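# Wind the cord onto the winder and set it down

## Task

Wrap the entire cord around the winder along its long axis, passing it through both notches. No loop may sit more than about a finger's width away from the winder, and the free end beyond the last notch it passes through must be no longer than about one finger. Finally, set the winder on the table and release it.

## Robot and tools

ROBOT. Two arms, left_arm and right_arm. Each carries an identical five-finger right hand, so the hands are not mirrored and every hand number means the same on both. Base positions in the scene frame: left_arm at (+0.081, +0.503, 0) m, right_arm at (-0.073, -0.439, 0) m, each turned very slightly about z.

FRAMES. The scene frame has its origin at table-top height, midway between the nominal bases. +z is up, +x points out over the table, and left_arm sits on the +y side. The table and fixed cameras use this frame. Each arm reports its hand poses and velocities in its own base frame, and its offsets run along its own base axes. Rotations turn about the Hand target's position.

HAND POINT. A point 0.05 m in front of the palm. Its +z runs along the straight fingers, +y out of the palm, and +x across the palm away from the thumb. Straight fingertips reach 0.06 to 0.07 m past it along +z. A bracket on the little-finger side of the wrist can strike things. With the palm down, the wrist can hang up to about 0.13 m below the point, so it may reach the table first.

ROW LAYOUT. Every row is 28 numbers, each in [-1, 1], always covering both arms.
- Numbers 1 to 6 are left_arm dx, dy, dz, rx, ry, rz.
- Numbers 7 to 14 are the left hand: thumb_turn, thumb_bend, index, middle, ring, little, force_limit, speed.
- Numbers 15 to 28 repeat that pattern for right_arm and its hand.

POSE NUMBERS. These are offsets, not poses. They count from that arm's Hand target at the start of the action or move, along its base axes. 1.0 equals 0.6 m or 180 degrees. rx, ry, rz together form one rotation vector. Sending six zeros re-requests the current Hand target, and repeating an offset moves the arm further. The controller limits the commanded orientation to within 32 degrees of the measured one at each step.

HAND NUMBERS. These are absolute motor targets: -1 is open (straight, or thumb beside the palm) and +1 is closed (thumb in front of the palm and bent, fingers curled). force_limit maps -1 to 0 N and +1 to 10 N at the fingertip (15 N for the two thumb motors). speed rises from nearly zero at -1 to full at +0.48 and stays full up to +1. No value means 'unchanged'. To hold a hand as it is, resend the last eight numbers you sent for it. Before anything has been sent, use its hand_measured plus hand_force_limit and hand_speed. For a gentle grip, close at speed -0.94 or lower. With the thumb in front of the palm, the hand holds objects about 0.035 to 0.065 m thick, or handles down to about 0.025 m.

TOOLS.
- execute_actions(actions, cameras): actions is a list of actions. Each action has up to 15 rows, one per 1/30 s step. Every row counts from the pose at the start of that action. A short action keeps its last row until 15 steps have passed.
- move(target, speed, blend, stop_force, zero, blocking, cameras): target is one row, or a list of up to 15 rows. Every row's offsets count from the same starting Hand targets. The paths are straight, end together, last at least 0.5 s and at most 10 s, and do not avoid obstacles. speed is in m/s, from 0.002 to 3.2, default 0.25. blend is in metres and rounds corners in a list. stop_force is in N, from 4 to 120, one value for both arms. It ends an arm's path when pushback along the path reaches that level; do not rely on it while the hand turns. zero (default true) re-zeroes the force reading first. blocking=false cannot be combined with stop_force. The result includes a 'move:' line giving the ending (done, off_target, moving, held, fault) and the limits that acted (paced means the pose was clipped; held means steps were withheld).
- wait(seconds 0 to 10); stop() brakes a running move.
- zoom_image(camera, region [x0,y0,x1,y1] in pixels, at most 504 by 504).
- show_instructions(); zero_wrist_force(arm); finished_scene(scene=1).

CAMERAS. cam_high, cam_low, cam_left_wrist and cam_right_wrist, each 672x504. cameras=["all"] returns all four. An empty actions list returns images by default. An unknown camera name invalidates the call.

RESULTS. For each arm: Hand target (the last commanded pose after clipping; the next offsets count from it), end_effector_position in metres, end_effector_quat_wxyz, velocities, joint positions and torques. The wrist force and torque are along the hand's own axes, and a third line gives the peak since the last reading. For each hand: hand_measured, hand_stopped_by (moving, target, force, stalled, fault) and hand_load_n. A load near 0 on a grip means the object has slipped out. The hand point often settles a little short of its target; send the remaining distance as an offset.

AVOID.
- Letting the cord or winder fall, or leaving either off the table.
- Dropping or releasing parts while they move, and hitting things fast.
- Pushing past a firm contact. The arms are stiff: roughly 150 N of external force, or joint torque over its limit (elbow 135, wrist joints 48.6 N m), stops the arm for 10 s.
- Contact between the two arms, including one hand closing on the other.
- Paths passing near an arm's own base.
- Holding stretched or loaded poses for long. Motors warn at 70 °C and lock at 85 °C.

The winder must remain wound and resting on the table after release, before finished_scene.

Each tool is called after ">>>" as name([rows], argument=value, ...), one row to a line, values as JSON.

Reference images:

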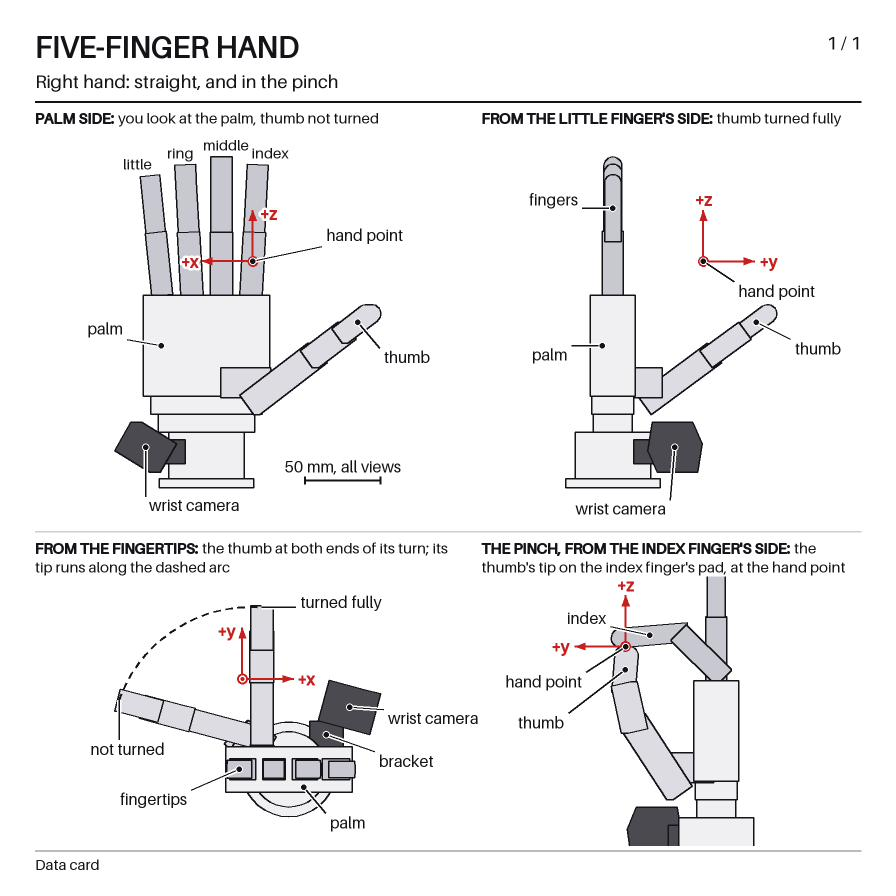

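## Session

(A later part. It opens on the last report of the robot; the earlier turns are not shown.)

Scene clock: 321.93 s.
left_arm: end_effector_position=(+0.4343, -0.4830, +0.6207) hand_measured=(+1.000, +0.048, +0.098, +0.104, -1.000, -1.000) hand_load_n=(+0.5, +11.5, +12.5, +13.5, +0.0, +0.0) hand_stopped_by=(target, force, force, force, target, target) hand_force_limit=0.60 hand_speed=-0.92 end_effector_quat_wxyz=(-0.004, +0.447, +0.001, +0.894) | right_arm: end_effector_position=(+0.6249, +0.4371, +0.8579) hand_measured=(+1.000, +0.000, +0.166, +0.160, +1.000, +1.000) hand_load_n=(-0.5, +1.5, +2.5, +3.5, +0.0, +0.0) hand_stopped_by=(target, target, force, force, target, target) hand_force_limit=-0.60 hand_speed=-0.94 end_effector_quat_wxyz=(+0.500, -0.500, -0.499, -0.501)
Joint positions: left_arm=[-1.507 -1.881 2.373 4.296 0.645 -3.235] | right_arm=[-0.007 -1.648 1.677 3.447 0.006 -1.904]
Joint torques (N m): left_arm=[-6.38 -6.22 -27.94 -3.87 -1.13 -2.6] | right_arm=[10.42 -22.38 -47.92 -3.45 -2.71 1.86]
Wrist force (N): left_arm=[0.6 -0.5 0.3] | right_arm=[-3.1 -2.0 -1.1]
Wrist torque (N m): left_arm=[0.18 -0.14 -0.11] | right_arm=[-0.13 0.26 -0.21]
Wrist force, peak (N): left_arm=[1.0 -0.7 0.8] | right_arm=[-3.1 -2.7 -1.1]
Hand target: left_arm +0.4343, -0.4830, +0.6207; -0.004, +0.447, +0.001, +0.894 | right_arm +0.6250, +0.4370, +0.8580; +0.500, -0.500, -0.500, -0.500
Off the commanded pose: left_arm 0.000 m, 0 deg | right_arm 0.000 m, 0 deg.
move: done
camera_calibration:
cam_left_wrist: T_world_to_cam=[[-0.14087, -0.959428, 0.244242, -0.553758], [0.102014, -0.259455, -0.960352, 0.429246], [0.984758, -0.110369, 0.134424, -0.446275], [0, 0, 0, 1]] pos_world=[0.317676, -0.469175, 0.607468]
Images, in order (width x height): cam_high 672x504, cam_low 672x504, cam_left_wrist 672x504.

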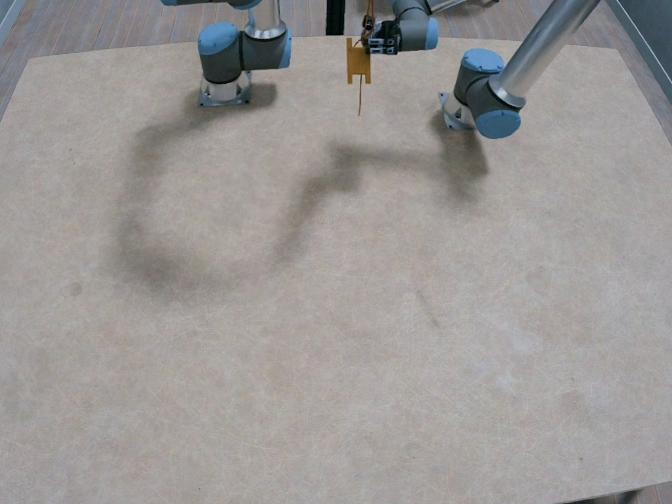

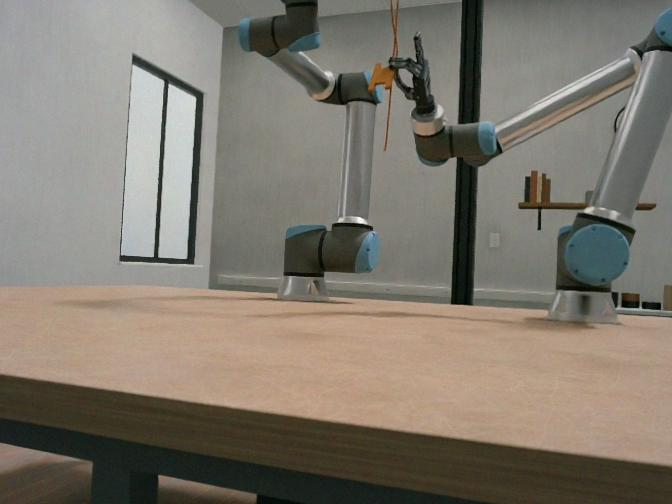

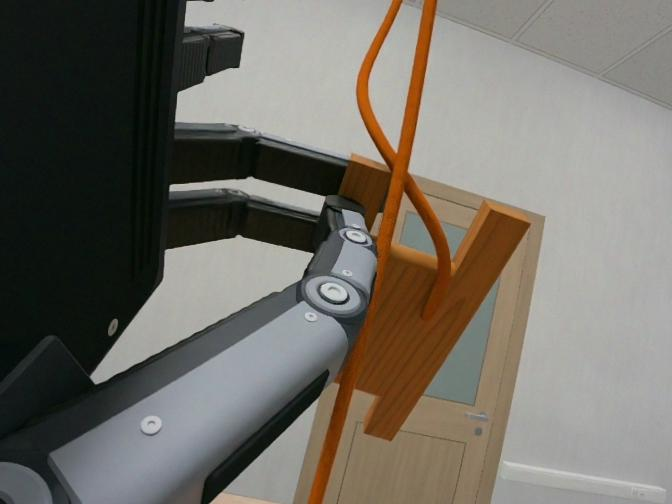

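>>> move([
  [0,0,0,0,0,0,1,0.08,0.8,0.8,-1,-1,0.6,-0.92,-0.05,-0.015,0.02,0,0,0,1,0.0,0.6,0.6,1,1,-0.6,-0.94],
], speed=0.1, cameras=["cam_high","cam_low","cam_left_wrist"])

>>> zoom_image(camera="cam_high", region=[310, 0, 430, 110])

Scene clock: 323.97 s.
left_arm: end_effector_position=(+0.4343, -0.4830, +0.6207) hand_measured=(+1.000, +0.048, +0.098, +0.104, -1.000, -1.000) hand_load_n=(+0.5, +12.0, +12.5, +14.0, +0.0, +0.0) hand_stopped_by=(target, force, force, force, target, target) hand_force_limit=0.60 hand_speed=-0.92 end_effector_quat_wxyz=(-0.004, +0.447, +0.001, +0.894) | right_arm: end_effector_position=(+0.5950, +0.4282, +0.8699) hand_measured=(+1.000, +0.000, +0.166, +0.160, +1.000, +1.000) hand_load_n=(-0.5, +1.0, +2.5, +3.0, +0.0, +0.0) hand_stopped_by=(target, target, force, force, target, target) hand_force_limit=-0.60 hand_speed=-0.94 end_effector_quat_wxyz=(+0.501, -0.499, -0.498, -0.502)
Joint positions: left_arm=[-1.507 -1.881 2.373 4.296 0.645 -3.235] | right_arm=[-0.025 -1.691 1.7 3.4 0.023 -1.837]
Joint torques (N m): left_arm=[-6.82 -6.27 -26.68 -4.14 -1.07 -2.43] | right_arm=[-17.89 -17.59 -47.68 -2.63 3.13 1.12]
Wrist force (N): left_arm=[0.5 -0.5 0.3] | right_arm=[-3.4 -1.9 -0.9]
Wrist torque (N m): left_arm=[0.19 -0.13 -0.12] | right_arm=[-0.14 0.29 -0.24]
Wrist force, peak (N): left_arm=[0.8 -0.7 0.6] | right_arm=[-3.2 -2.4 -1.1]
Hand target: left_arm +0.4343, -0.4830, +0.6207; -0.004, +0.447, +0.001, +0.894 | right_arm +0.5950, +0.4280, +0.8700; +0.500, -0.500, -0.500, -0.500
Off the commanded pose: left_arm 0.000 m, 0 deg | right_arm 0.000 m, 0 deg.
move: done
camera_calibration:
cam_left_wrist: T_world_to_cam=[[-0.14087, -0.959428, 0.244242, -0.553758], [0.102014, -0.259455, -0.960352, 0.429246], [0.984758, -0.110369, 0.134424, -0.446275], [0, 0, 0, 1]] pos_world=[0.317676, -0.469175, 0.607468]
Images, in order (width x height): cam_high 672x504, cam_low 672x504, cam_left_wrist 672x504.

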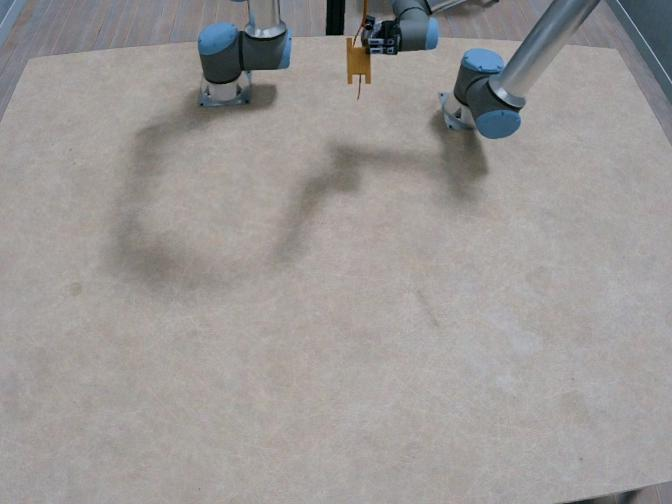

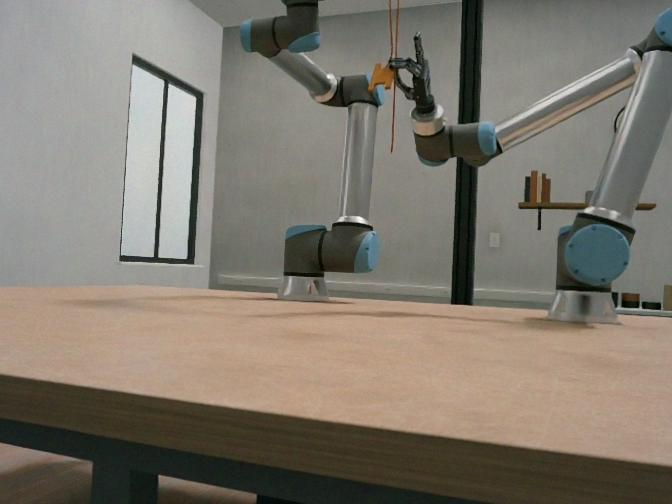

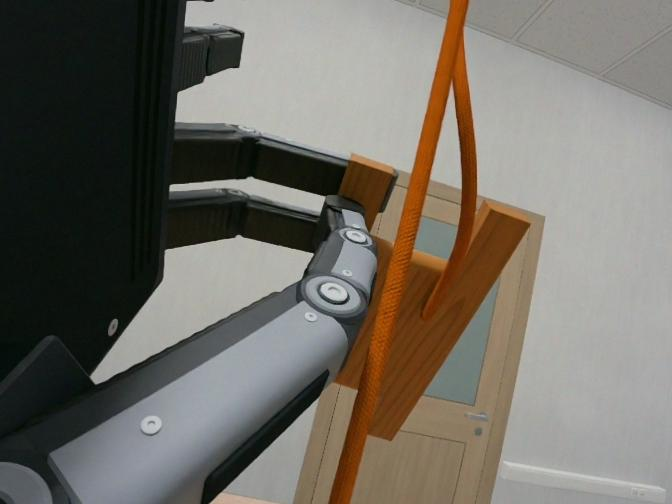

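Scaled by 4.200 from the camera's 672x504 image, which has a finer 960x720 frame.

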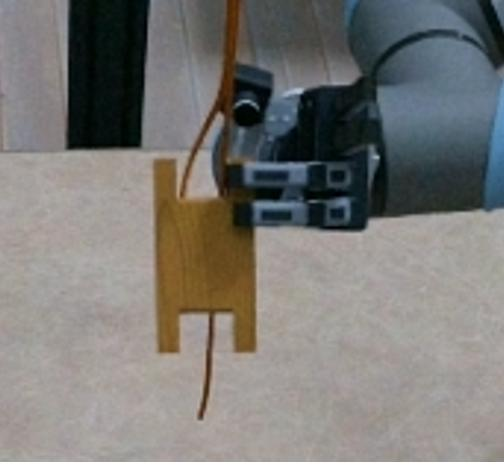

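>>> move([
  [0,0,0,0,0,0,1,0.08,0.8,0.8,-1,-1,0.6,-0.92,0.025,-0.1133,-0.0333,0,0,0,1,0.0,0.6,0.6,1,1,-0.6,-0.94],
], speed=0.15, cameras=["cam_high","cam_low","cam_left_wrist"])

>>> zoom_image(camera="cam_high", region=[310, 0, 430, 110])

>>> zoom_image(camera="cam_low", region=[330, 0, 470, 120])

Scene clock: 326.00 s.
left_arm: end_effector_position=(+0.4343, -0.4830, +0.6207) hand_measured=(+1.000, +0.048, +0.098, +0.104, -1.000, -1.000) hand_load_n=(+0.5, +11.5, +12.5, +13.5, +0.0, +0.0) hand_stopped_by=(target, force, force, force, target, target) hand_force_limit=0.60 hand_speed=-0.92 end_effector_quat_wxyz=(-0.004, +0.447, +0.001, +0.894) | right_arm: end_effector_position=(+0.6100, +0.3600, +0.8499) hand_measured=(+1.000, +0.000, +0.166, +0.160, +1.000, +1.000) hand_load_n=(-0.5, +1.5, +2.5, +3.5, +0.0, +0.5) hand_stopped_by=(target, target, force, force, target, target) hand_force_limit=-0.60 hand_speed=-0.94 end_effector_quat_wxyz=(+0.500, -0.500, -0.499, -0.501)
Joint positions: left_arm=[-1.507 -1.881 2.373 4.296 0.645 -3.235] | right_arm=[-0.15 -1.641 1.696 3.1 0.15 -1.584]
Joint torques (N m): left_arm=[-6.43 -7.83 -26.14 -4.07 -0.88 -2.49] | right_arm=[-18.2 -20.84 -46.58 -2.12 2.62 1.86]
Wrist force (N): left_arm=[0.7 -0.3 0.4] | right_arm=[-3.1 -1.5 -0.9]
Wrist torque (N m): left_arm=[0.19 -0.15 -0.10] | right_arm=[-0.08 0.23 -0.21]
Wrist force, peak (N): left_arm=[0.7 -0.5 0.9] | right_arm=[-3.5 -1.7 -2.0]
Hand target: left_arm +0.4343, -0.4830, +0.6207; -0.004, +0.447, +0.001, +0.894 | right_arm +0.6100, +0.3600, +0.8500; +0.500, -0.500, -0.500, -0.500
Off the commanded pose: left_arm 0.000 m, 0 deg | right_arm 0.000 m, 0 deg.
move: done
camera_calibration:
cam_left_wrist: T_world_to_cam=[[-0.14087, -0.959428, 0.244242, -0.553758], [0.102014, -0.259455, -0.960352, 0.429246], [0.984758, -0.110369, 0.134424, -0.446275], [0, 0, 0, 1]] pos_world=[0.317676, -0.469175, 0.607468]
Images, in order (width x height): cam_high 672x504, cam_low 672x504, cam_left_wrist 672x504.

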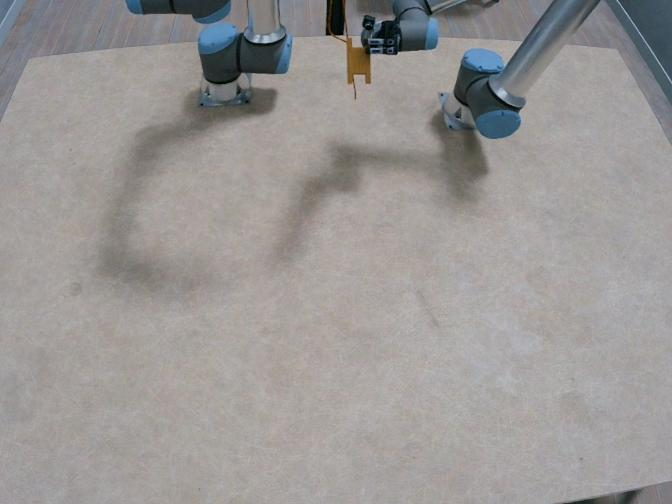

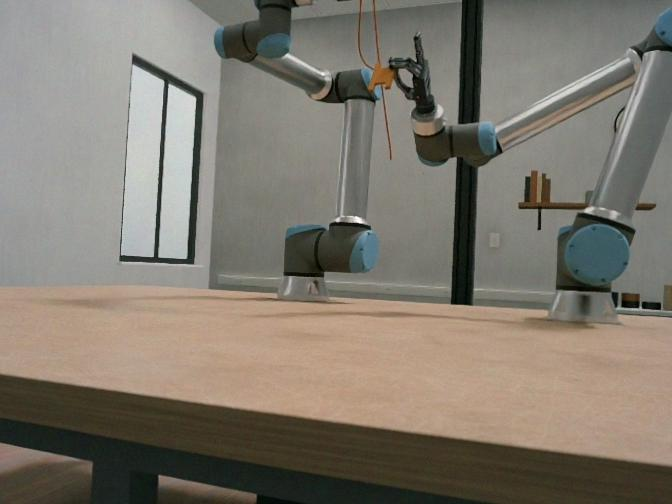

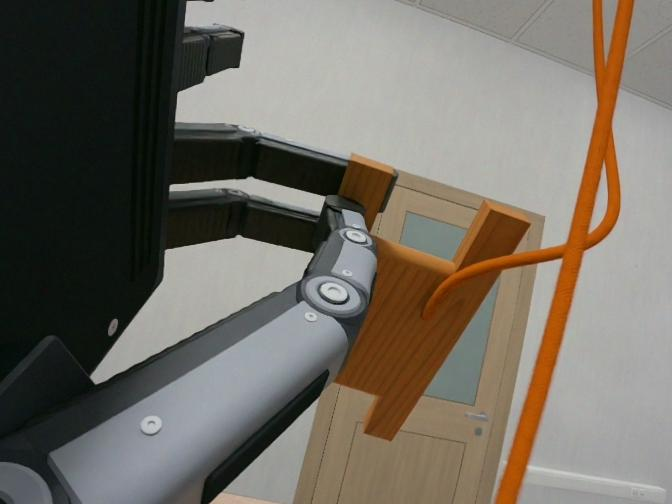

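Scaled by 4.200 from the camera's 672x504 image, which has a finer 960x720 frame.

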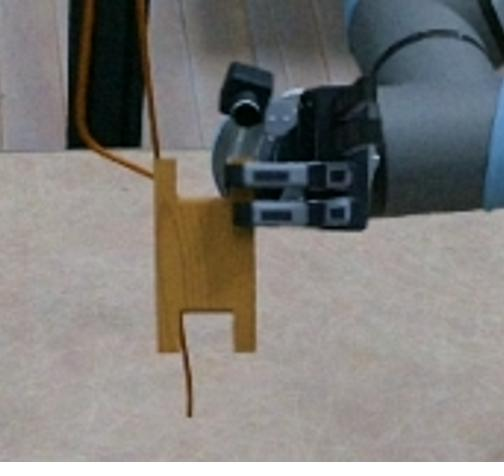

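Scaled by 3.600 from the camera's 672x504 image, which has a finer 960x720 frame.

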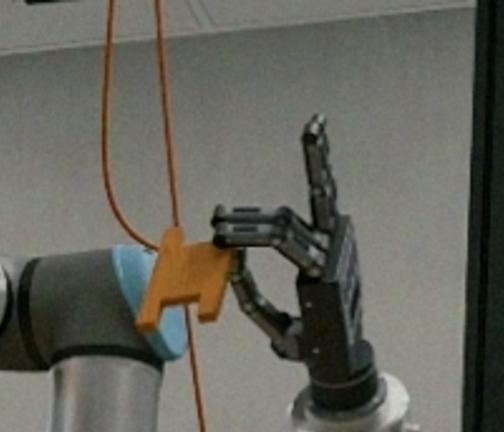

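>>> move([
  [0,0,0,0,0,0,1,0.08,0.8,0.8,-1,-1,0.6,-0.92,-0.0833,0.12,0.0333,0,0,0,1,0.0,0.6,0.6,1,1,-0.6,-0.94],
  [0,0,0,0,0,0,1,0.08,0.8,0.8,-1,-1,0.6,-0.92,-0.025,0.12,0.0583,0,0,0,1,0.0,0.6,0.6,1,1,-0.6,-0.94],
], speed=0.15, blend=0.01, cameras=["cam_high","cam_low","cam_left_wrist"])

>>> zoom_image(camera="cam_high", region=[310, 0, 430, 110])

>>> zoom_image(camera="cam_low", region=[330, 0, 470, 120])

Scene clock: 328.60 s.
left_arm: end_effector_position=(+0.4343, -0.4830, +0.6207) hand_measured=(+1.000, +0.048, +0.098, +0.104, -1.000, -1.000) hand_load_n=(+0.5, +12.0, +12.5, +13.5, +0.0, +0.0) hand_stopped_by=(target, force, force, force, target, target) hand_force_limit=0.60 hand_speed=-0.92 end_effector_quat_wxyz=(-0.004, +0.447, +0.001, +0.894) | right_arm: end_effector_position=(+0.5949, +0.4320, +0.8849) hand_measured=(+1.000, +0.000, +0.166, +0.160, +1.000, +1.000) hand_load_n=(-0.5, +1.0, +2.0, +3.0, +0.0, +0.0) hand_stopped_by=(target, target, force, force, target, target) hand_force_limit=-0.60 hand_speed=-0.94 end_effector_quat_wxyz=(+0.500, -0.500, -0.500, -0.500)
Joint positions: left_arm=[-1.507 -1.881 2.373 4.296 0.645 -3.235] | right_arm=[-0.017 -1.635 1.628 3.142 0.017 -1.564]
Joint torques (N m): left_arm=[-6.4 -5.64 -26.37 -3.91 -1.02 -2.87] | right_arm=[10.03 -21.94 -46.93 -0.35 -3.38 1.69]
Wrist force (N): left_arm=[0.4 -0.3 0.4] | right_arm=[-2.9 -1.4 -1.1]
Wrist torque (N m): left_arm=[0.20 -0.10 -0.12] | right_arm=[-0.05 0.22 -0.20]
Wrist force, peak (N): left_arm=[0.8 -0.4 0.8] | right_arm=[-3.5 -2.7 -0.5]
Hand target: left_arm +0.4343, -0.4830, +0.6207; -0.004, +0.447, +0.001, +0.894 | right_arm +0.5950, +0.4320, +0.8850; +0.500, -0.500, -0.500, -0.500
Off the commanded pose: left_arm 0.000 m, 0 deg | right_arm 0.000 m, 0 deg.
move: done
camera_calibration:
cam_left_wrist: T_world_to_cam=[[-0.14087, -0.959428, 0.244242, -0.553758], [0.102014, -0.259455, -0.960352, 0.429246], [0.984758, -0.110369, 0.134424, -0.446275], [0, 0, 0, 1]] pos_world=[0.317676, -0.469175, 0.607468]
Images, in order (width x height): cam_high 672x504, cam_low 672x504, cam_left_wrist 672x504.

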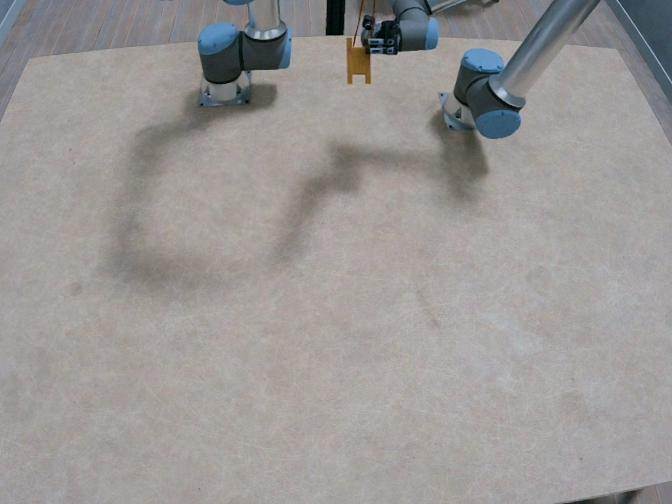

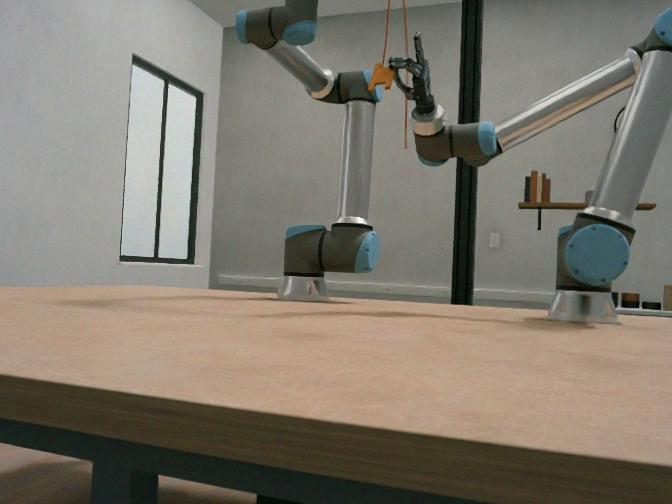

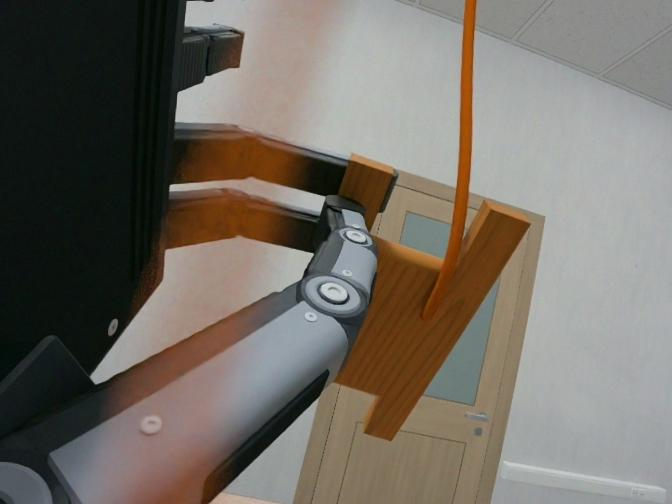

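Scaled by 4.200 from the camera's 672x504 image, which has a finer 960x720 frame.

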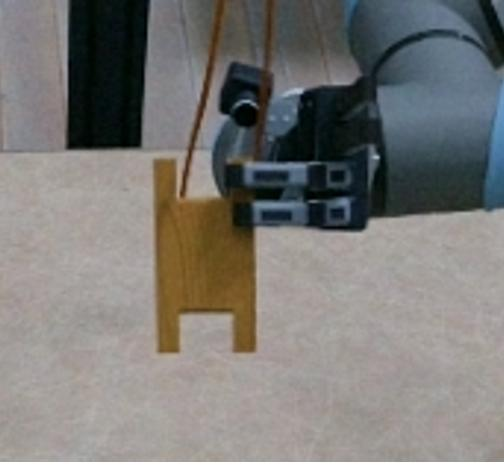

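Scaled by 3.600 from the camera's 672x504 image, which has a finer 960x720 frame.

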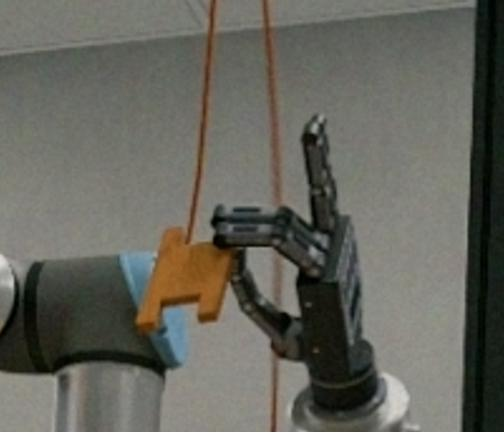

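>>> move([
  [0,0,0,0,0,0,1,0.08,0.8,0.8,-1,-1,0.6,-0.92,0.02,-0.01,0.0167,0,0,0,1,0.0,0.6,0.6,1,1,-0.6,-0.94],
], speed=0.08, cameras=["cam_high","cam_low","cam_left_wrist"])

>>> zoom_image(camera="cam_low", region=[330, 0, 470, 120])

Scene clock: 329.73 s.
left_arm: end_effector_position=(+0.4343, -0.4830, +0.6207) hand_measured=(+1.000, +0.048, +0.098, +0.104, -1.000, -1.000) hand_load_n=(+0.0, +11.0, +12.0, +17.0, +0.0, +0.0) hand_stopped_by=(target, force, force, force, target, target) hand_force_limit=0.60 hand_speed=-0.92 end_effector_quat_wxyz=(-0.004, +0.447, +0.001, +0.894) | right_arm: end_effector_position=(+0.6069, +0.4261, +0.8949) hand_measured=(+1.000, +0.000, +0.166, +0.160, +1.000, +1.000) hand_load_n=(+3.0, +1.0, +2.5, +3.0, +0.0, +0.0) hand_stopped_by=(target, target, force, force, target, target) hand_force_limit=-0.60 hand_speed=-0.94 end_effector_quat_wxyz=(+0.500, -0.500, -0.500, -0.500)
Joint positions: left_arm=[-1.507 -1.881 2.373 4.296 0.645 -3.235] | right_arm=[-0.028 -1.617 1.594 3.155 0.027 -1.56]
Joint torques (N m): left_arm=[-6.03 -6.76 -26.71 -3.67 -1.17 -2.19] | right_arm=[-17.29 -26.47 -50.55 1.32 2.42 1.26]
Wrist force (N): left_arm=[6.2 -0.6 5.0] | right_arm=[-10.3 -1.9 -1.4]
Wrist torque (N m): left_arm=[0.41 -0.19 -0.30] | right_arm=[-0.08 0.20 -0.21]
Wrist force, peak (N): left_arm=[7.0 -1.0 5.8] | right_arm=[-11.7 -2.1 -1.4]
Hand target: left_arm +0.4343, -0.4830, +0.6207; -0.004, +0.447, +0.001, +0.894 | right_arm +0.6070, +0.4260, +0.8950; +0.500, -0.500, -0.500, -0.500
Off the commanded pose: left_arm 0.000 m, 0 deg | right_arm 0.000 m, 0 deg.
move: done
camera_calibration:
cam_left_wrist: T_world_to_cam=[[-0.14087, -0.959428, 0.244242, -0.553758], [0.102014, -0.259455, -0.960352, 0.429246], [0.984758, -0.110369, 0.134424, -0.446275], [0, 0, 0, 1]] pos_world=[0.317676, -0.469175, 0.607468]
Images, in order (width x height): cam_high 672x504, cam_low 672x504, cam_left_wrist 672x504.

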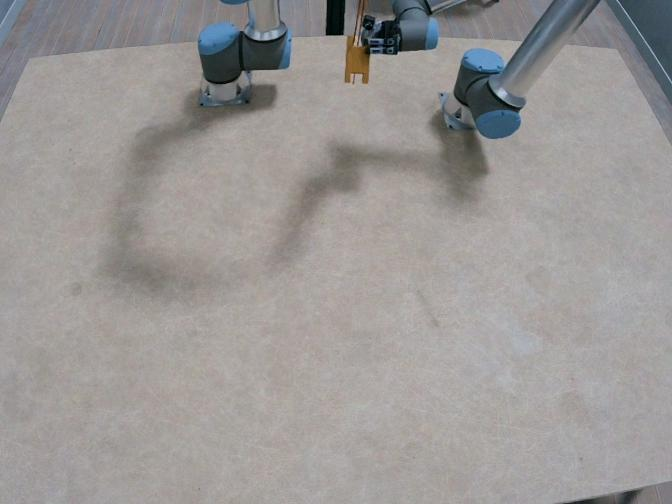

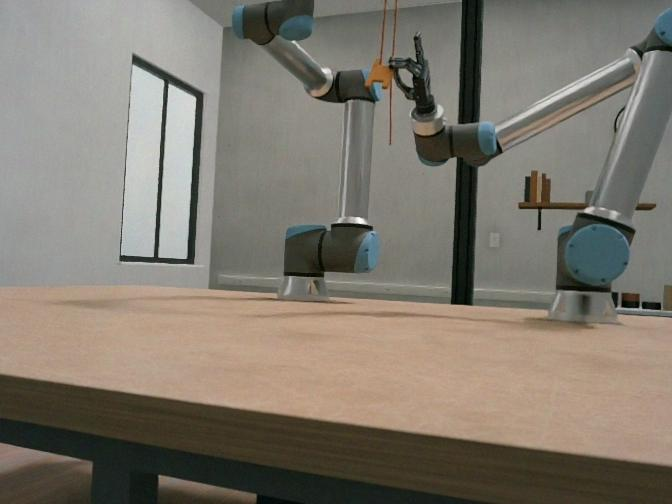

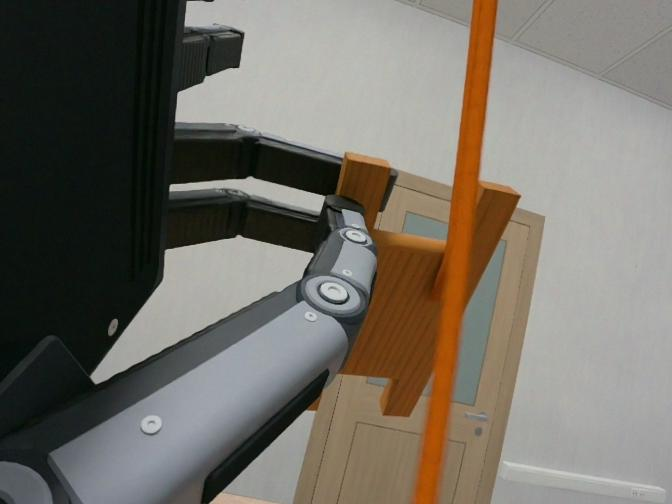

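Scaled by 3.600 from the camera's 672x504 image, which has a finer 960x720 frame.

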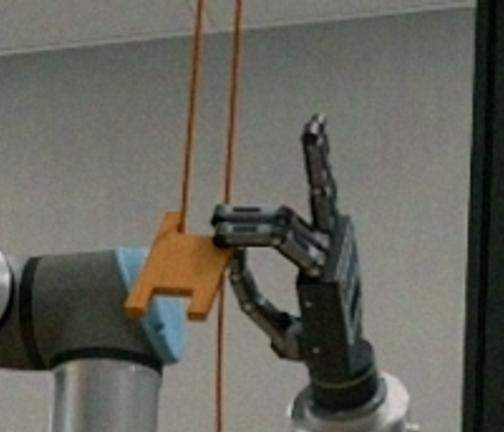

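>>> move([
  [0,0,0,0,0,0,1,0.08,0.8,0.8,-1,-1,0.6,-0.92,0.0383,-0.002,-0.0383,0,0,0,1,0.0,0.6,0.6,1,1,-0.6,-0.94],
  [0,0,0,0,0,0,1,0.08,0.8,0.8,-1,-1,0.6,-0.92,0.0633,-0.11,-0.0483,0,0,0,1,0.0,0.6,0.6,1,1,-0.6,-0.94],
], speed=0.12, blend=0.01, cameras=["cam_high","cam_low","cam_left_wrist"])

>>> zoom_image(camera="cam_high", region=[310, 0, 430, 110])

>>> zoom_image(camera="cam_low", region=[330, 0, 470, 120])

Scene clock: 331.47 s.
left_arm: end_effector_position=(+0.4343, -0.4830, +0.6207) hand_measured=(+1.000, +0.048, +0.098, +0.104, -1.000, -1.000) hand_load_n=(+0.5, +6.0, +11.5, +13.5, +0.0, +0.0) hand_stopped_by=(target, force, force, force, target, target) hand_force_limit=0.60 hand_speed=-0.92 end_effector_quat_wxyz=(-0.004, +0.447, +0.001, +0.894) | right_arm: end_effector_position=(+0.6450, +0.3602, +0.8660) hand_measured=(+1.000, +0.000, +0.166, +0.160, +1.000, +1.000) hand_load_n=(+0.5, +1.5, +2.0, +3.5, +0.0, +0.0) hand_stopped_by=(target, target, force, force, target, target) hand_force_limit=-0.60 hand_speed=-0.94 end_effector_quat_wxyz=(+0.500, -0.500, -0.500, -0.500)
Joint positions: left_arm=[-1.507 -1.881 2.373 4.296 0.645 -3.235] | right_arm=[-0.141 -1.58 1.608 3.112 0.14 -1.569]
Joint torques (N m): left_arm=[-7.43 -6.24 -26.24 -2.81 -1.1 -2.46] | right_arm=[-16.98 -26.23 -46.32 -2 2.82 1.21]
Wrist force (N): left_arm=[1.0 -0.4 0.5] | right_arm=[-2.8 -1.7 -1.3]
Wrist torque (N m): left_arm=[0.17 -0.20 -0.09] | right_arm=[-0.09 0.21 -0.20]
Wrist force, peak (N): left_arm=[6.3 -0.7 5.4] | right_arm=[-10.7 -1.9 -1.5]
Hand target: left_arm +0.4343, -0.4830, +0.6207; -0.004, +0.447, +0.001, +0.894 | right_arm +0.6450, +0.3600, +0.8660; +0.500, -0.500, -0.500, -0.500
Off the commanded pose: left_arm 0.000 m, 0 deg | right_arm 0.000 m, 0 deg.
move: done
camera_calibration:
cam_left_wrist: T_world_to_cam=[[-0.14087, -0.959428, 0.244242, -0.553758], [0.102014, -0.259455, -0.960352, 0.429246], [0.984758, -0.110369, 0.134424, -0.446275], [0, 0, 0, 1]] pos_world=[0.317676, -0.469175, 0.607468]
Images, in order (width x height): cam_high 672x504, cam_low 672x504, cam_left_wrist 672x504.

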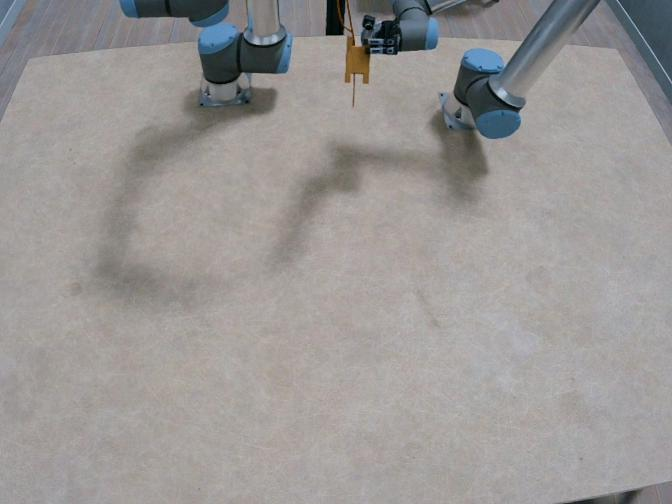

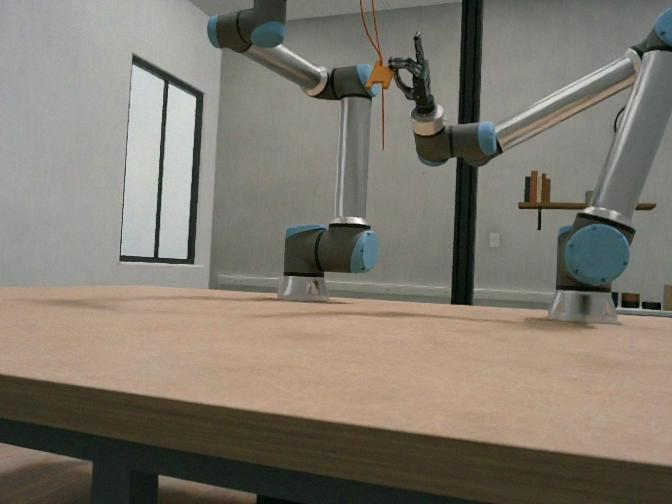

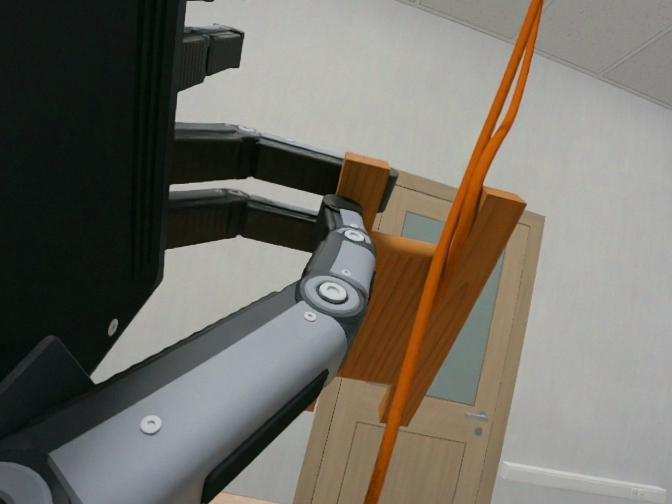

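Scaled by 4.200 from the camera's 672x504 image, which has a finer 960x720 frame.

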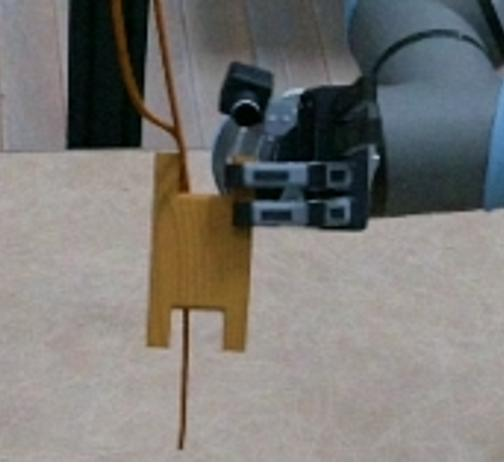

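Scaled by 3.600 from the camera's 672x504 image, which has a finer 960x720 frame.

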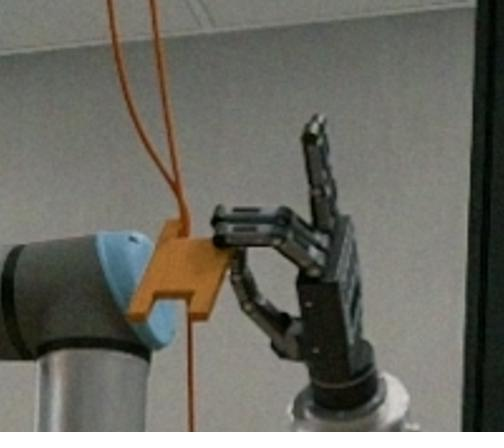

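>>> move([
  [0,0,0,0,0,0,1,0.08,0.8,0.8,-1,-1,0.6,-0.92,-0.0833,0.05,0.015,0,0,0,1,0.0,0.6,0.6,1,1,-0.6,-0.94],
  [0,0,0,0,0,0,1,0.08,0.8,0.8,-1,-1,0.6,-0.92,-0.0833,0.1167,0.015,0,0,0,1,0.0,0.6,0.6,1,1,-0.6,-0.94],
], speed=0.12, blend=0.01, cameras=["cam_high","cam_low","cam_left_wrist"])

>>> zoom_image(camera="cam_low", region=[330, 0, 470, 120])

Scene clock: 334.07 s.
left_arm: end_effector_position=(+0.4343, -0.4830, +0.6207) hand_measured=(+1.000, +0.048, +0.098, +0.104, -1.000, -1.000) hand_load_n=(+0.5, +6.0, +11.5, +13.5, +0.0, +0.0) hand_stopped_by=(target, force, force, force, target, target) hand_force_limit=0.60 hand_speed=-0.92 end_effector_quat_wxyz=(-0.004, +0.447, +0.001, +0.894) | right_arm: end_effector_position=(+0.5950, +0.4298, +0.8750) hand_measured=(+1.000, +0.000, +0.166, +0.160, +1.000, +1.000) hand_load_n=(+1.0, +1.0, +2.0, +3.5, +0.0, +0.0) hand_stopped_by=(target, target, force, force, target, target) hand_force_limit=-0.60 hand_speed=-0.94 end_effector_quat_wxyz=(+0.500, -0.500, -0.500, -0.500)
Joint positions: left_arm=[-1.507 -1.881 2.373 4.296 0.645 -3.235] | right_arm=[-0.021 -1.635 1.646 3.121 0.021 -1.56]
Joint torques (N m): left_arm=[-7.58 -5.96 -26.62 -1.98 -1.35 -2.62] | right_arm=[10.1 -20.63 -46.03 -1.04 -2.91 0.87]
Wrist force (N): left_arm=[0.3 -0.5 0.4] | right_arm=[-3.1 -1.6 -1.2]
Wrist torque (N m): left_arm=[0.17 -0.10 -0.13] | right_arm=[-0.08 0.25 0.02]
Wrist force, peak (N): left_arm=[1.0 -0.6 1.1] | right_arm=[-3.6 -2.1 -0.7]
Hand target: left_arm +0.4343, -0.4830, +0.6207; -0.004, +0.447, +0.001, +0.894 | right_arm +0.5950, +0.4301, +0.8750; +0.500, -0.500, -0.500, -0.500
Off the commanded pose: left_arm 0.000 m, 0 deg | right_arm 0.000 m, 0 deg.
move: done
camera_calibration:
cam_left_wrist: T_world_to_cam=[[-0.14087, -0.959428, 0.244242, -0.553758], [0.102014, -0.259455, -0.960352, 0.429246], [0.984758, -0.110369, 0.134424, -0.446275], [0, 0, 0, 1]] pos_world=[0.317676, -0.469175, 0.607468]
Images, in order (width x height): cam_high 672x504, cam_low 672x504, cam_left_wrist 672x504.

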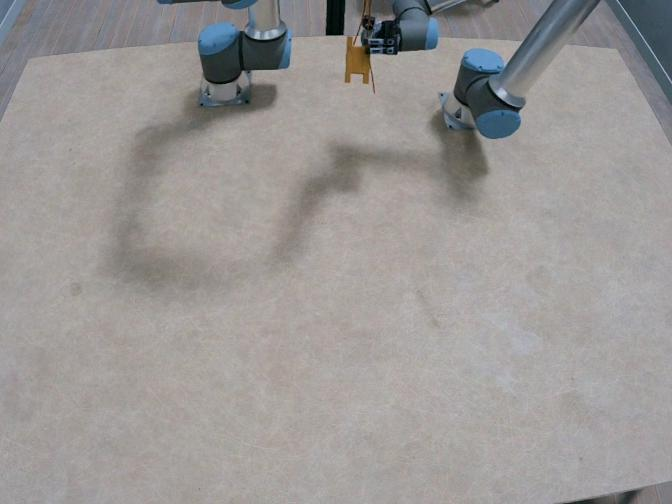

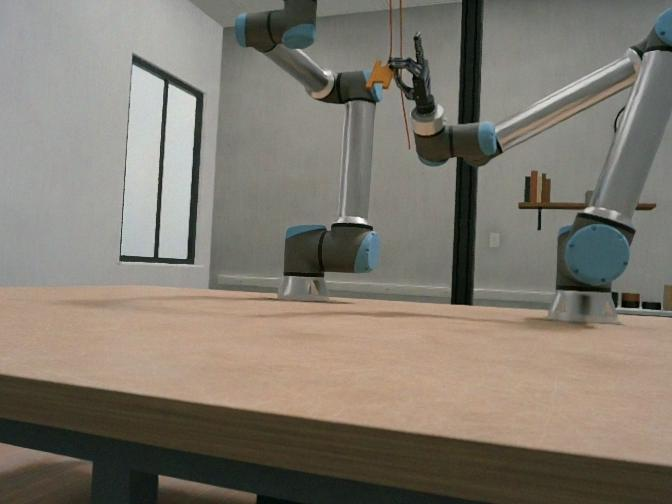

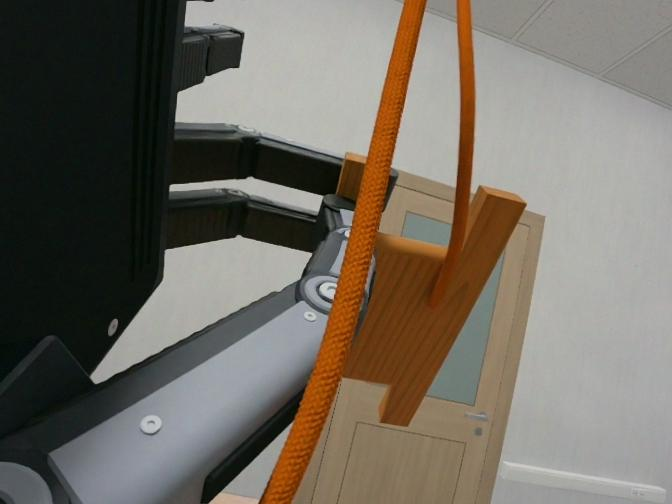

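Scaled by 3.600 from the camera's 672x504 image, which has a finer 960x720 frame.

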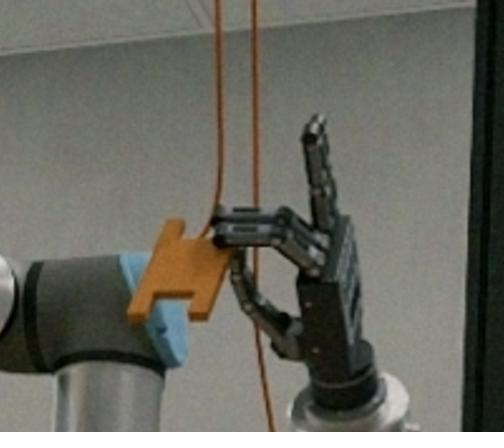

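>>> move(target=[0,0,0,0,0,0,1,0.08,0.8,0.8,-1,-1,0.6,-0.92,0.0083,-0.1333,0.0,0,0,0,1,0.0,0.6,0.6,1,1,-0.6,-0.94], speed=0.06, cameras=["cam_high","cam_low","cam_left_wrist"])

>>> zoom_image(camera="cam_high", region=[310, 0, 430, 110])

>>> zoom_image(camera="cam_low", region=[330, 0, 470, 120])

Scene clock: 336.07 s.
left_arm: end_effector_position=(+0.4343, -0.4830, +0.6207) hand_measured=(+1.000, +0.048, +0.098, +0.104, -1.000, -1.000) hand_load_n=(+1.0, +6.0, +11.0, +13.5, +0.0, +0.0) hand_stopped_by=(target, force, force, force, target, target) hand_force_limit=0.60 hand_speed=-0.92 end_effector_quat_wxyz=(-0.004, +0.447, +0.001, +0.894) | right_arm: end_effector_position=(+0.6000, +0.3503, +0.8750) hand_measured=(+1.000, +0.000, +0.166, +0.160, +1.000, +1.000) hand_load_n=(+0.5, +1.0, +2.0, +3.5, +0.0, -0.5) hand_stopped_by=(target, target, force, force, target, target) hand_force_limit=-0.60 hand_speed=-0.94 end_effector_quat_wxyz=(+0.500, -0.500, -0.500, -0.500)
Joint positions: left_arm=[-1.507 -1.881 2.373 4.296 0.645 -3.235] | right_arm=[-0.172 -1.659 1.667 3.131 0.171 -1.568]
Joint torques (N m): left_arm=[-7.27 -6.7 -26.75 -1.94 -1.36 -2.19] | right_arm=[-15.24 -41.86 -33.6 2.2 2.4 -2.63]
Wrist force (N): left_arm=[0.3 -0.4 0.5] | right_arm=[-2.8 -1.8 -1.5]
Wrist torque (N m): left_arm=[0.19 -0.09 -0.13] | right_arm=[-0.10 0.20 0.02]
Wrist force, peak (N): left_arm=[0.8 -0.5 0.9] | right_arm=[-3.3 -1.9 -1.4]
Hand target: left_arm +0.4343, -0.4830, +0.6207; -0.004, +0.447, +0.001, +0.894 | right_arm +0.6000, +0.3501, +0.8750; +0.500, -0.500, -0.500, -0.500
Off the commanded pose: left_arm 0.000 m, 0 deg | right_arm 0.000 m, 0 deg.
move: done
camera_calibration:
cam_left_wrist: T_world_to_cam=[[-0.14087, -0.959428, 0.244242, -0.553758], [0.102014, -0.259455, -0.960352, 0.429246], [0.984758, -0.110369, 0.134424, -0.446275], [0, 0, 0, 1]] pos_world=[0.317676, -0.469175, 0.607468]
Images, in order (width x height): cam_high 672x504, cam_low 672x504, cam_left_wrist 672x504.

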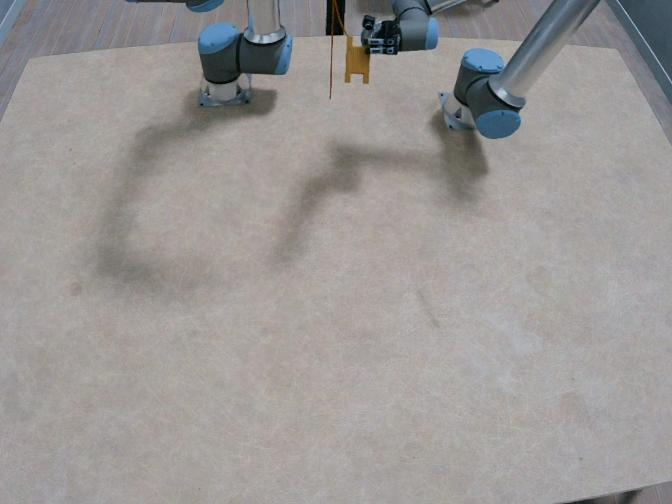

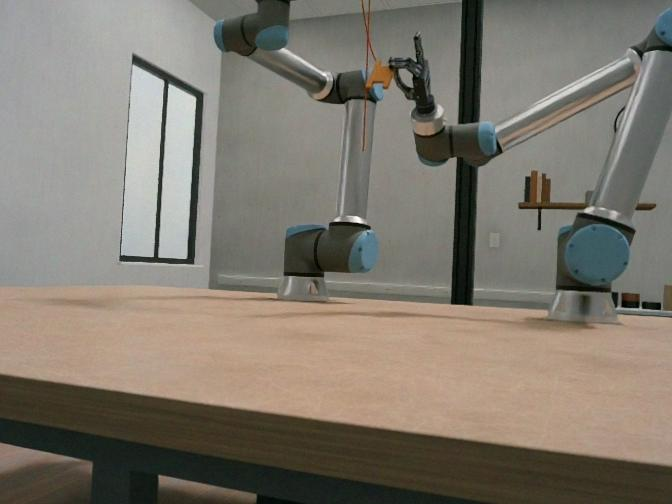

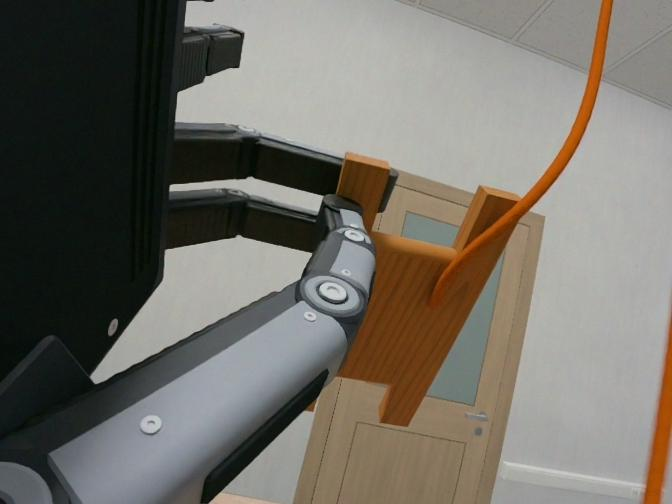

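Scaled by 4.200 from the camera's 672x504 image, which has a finer 960x720 frame.

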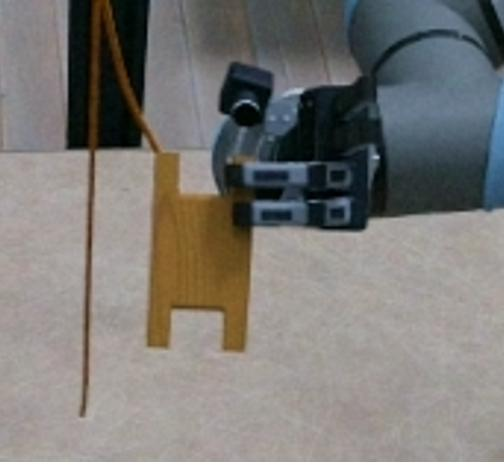

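Scaled by 3.600 from the camera's 672x504 image, which has a finer 960x720 frame.

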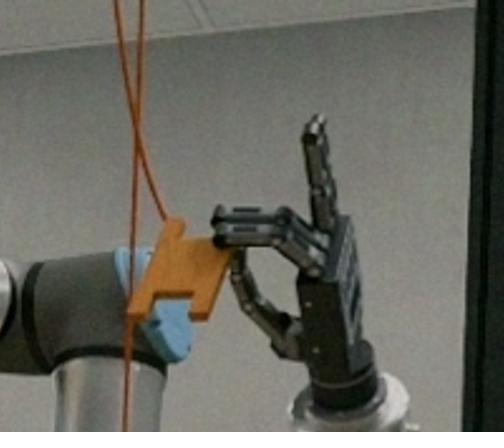

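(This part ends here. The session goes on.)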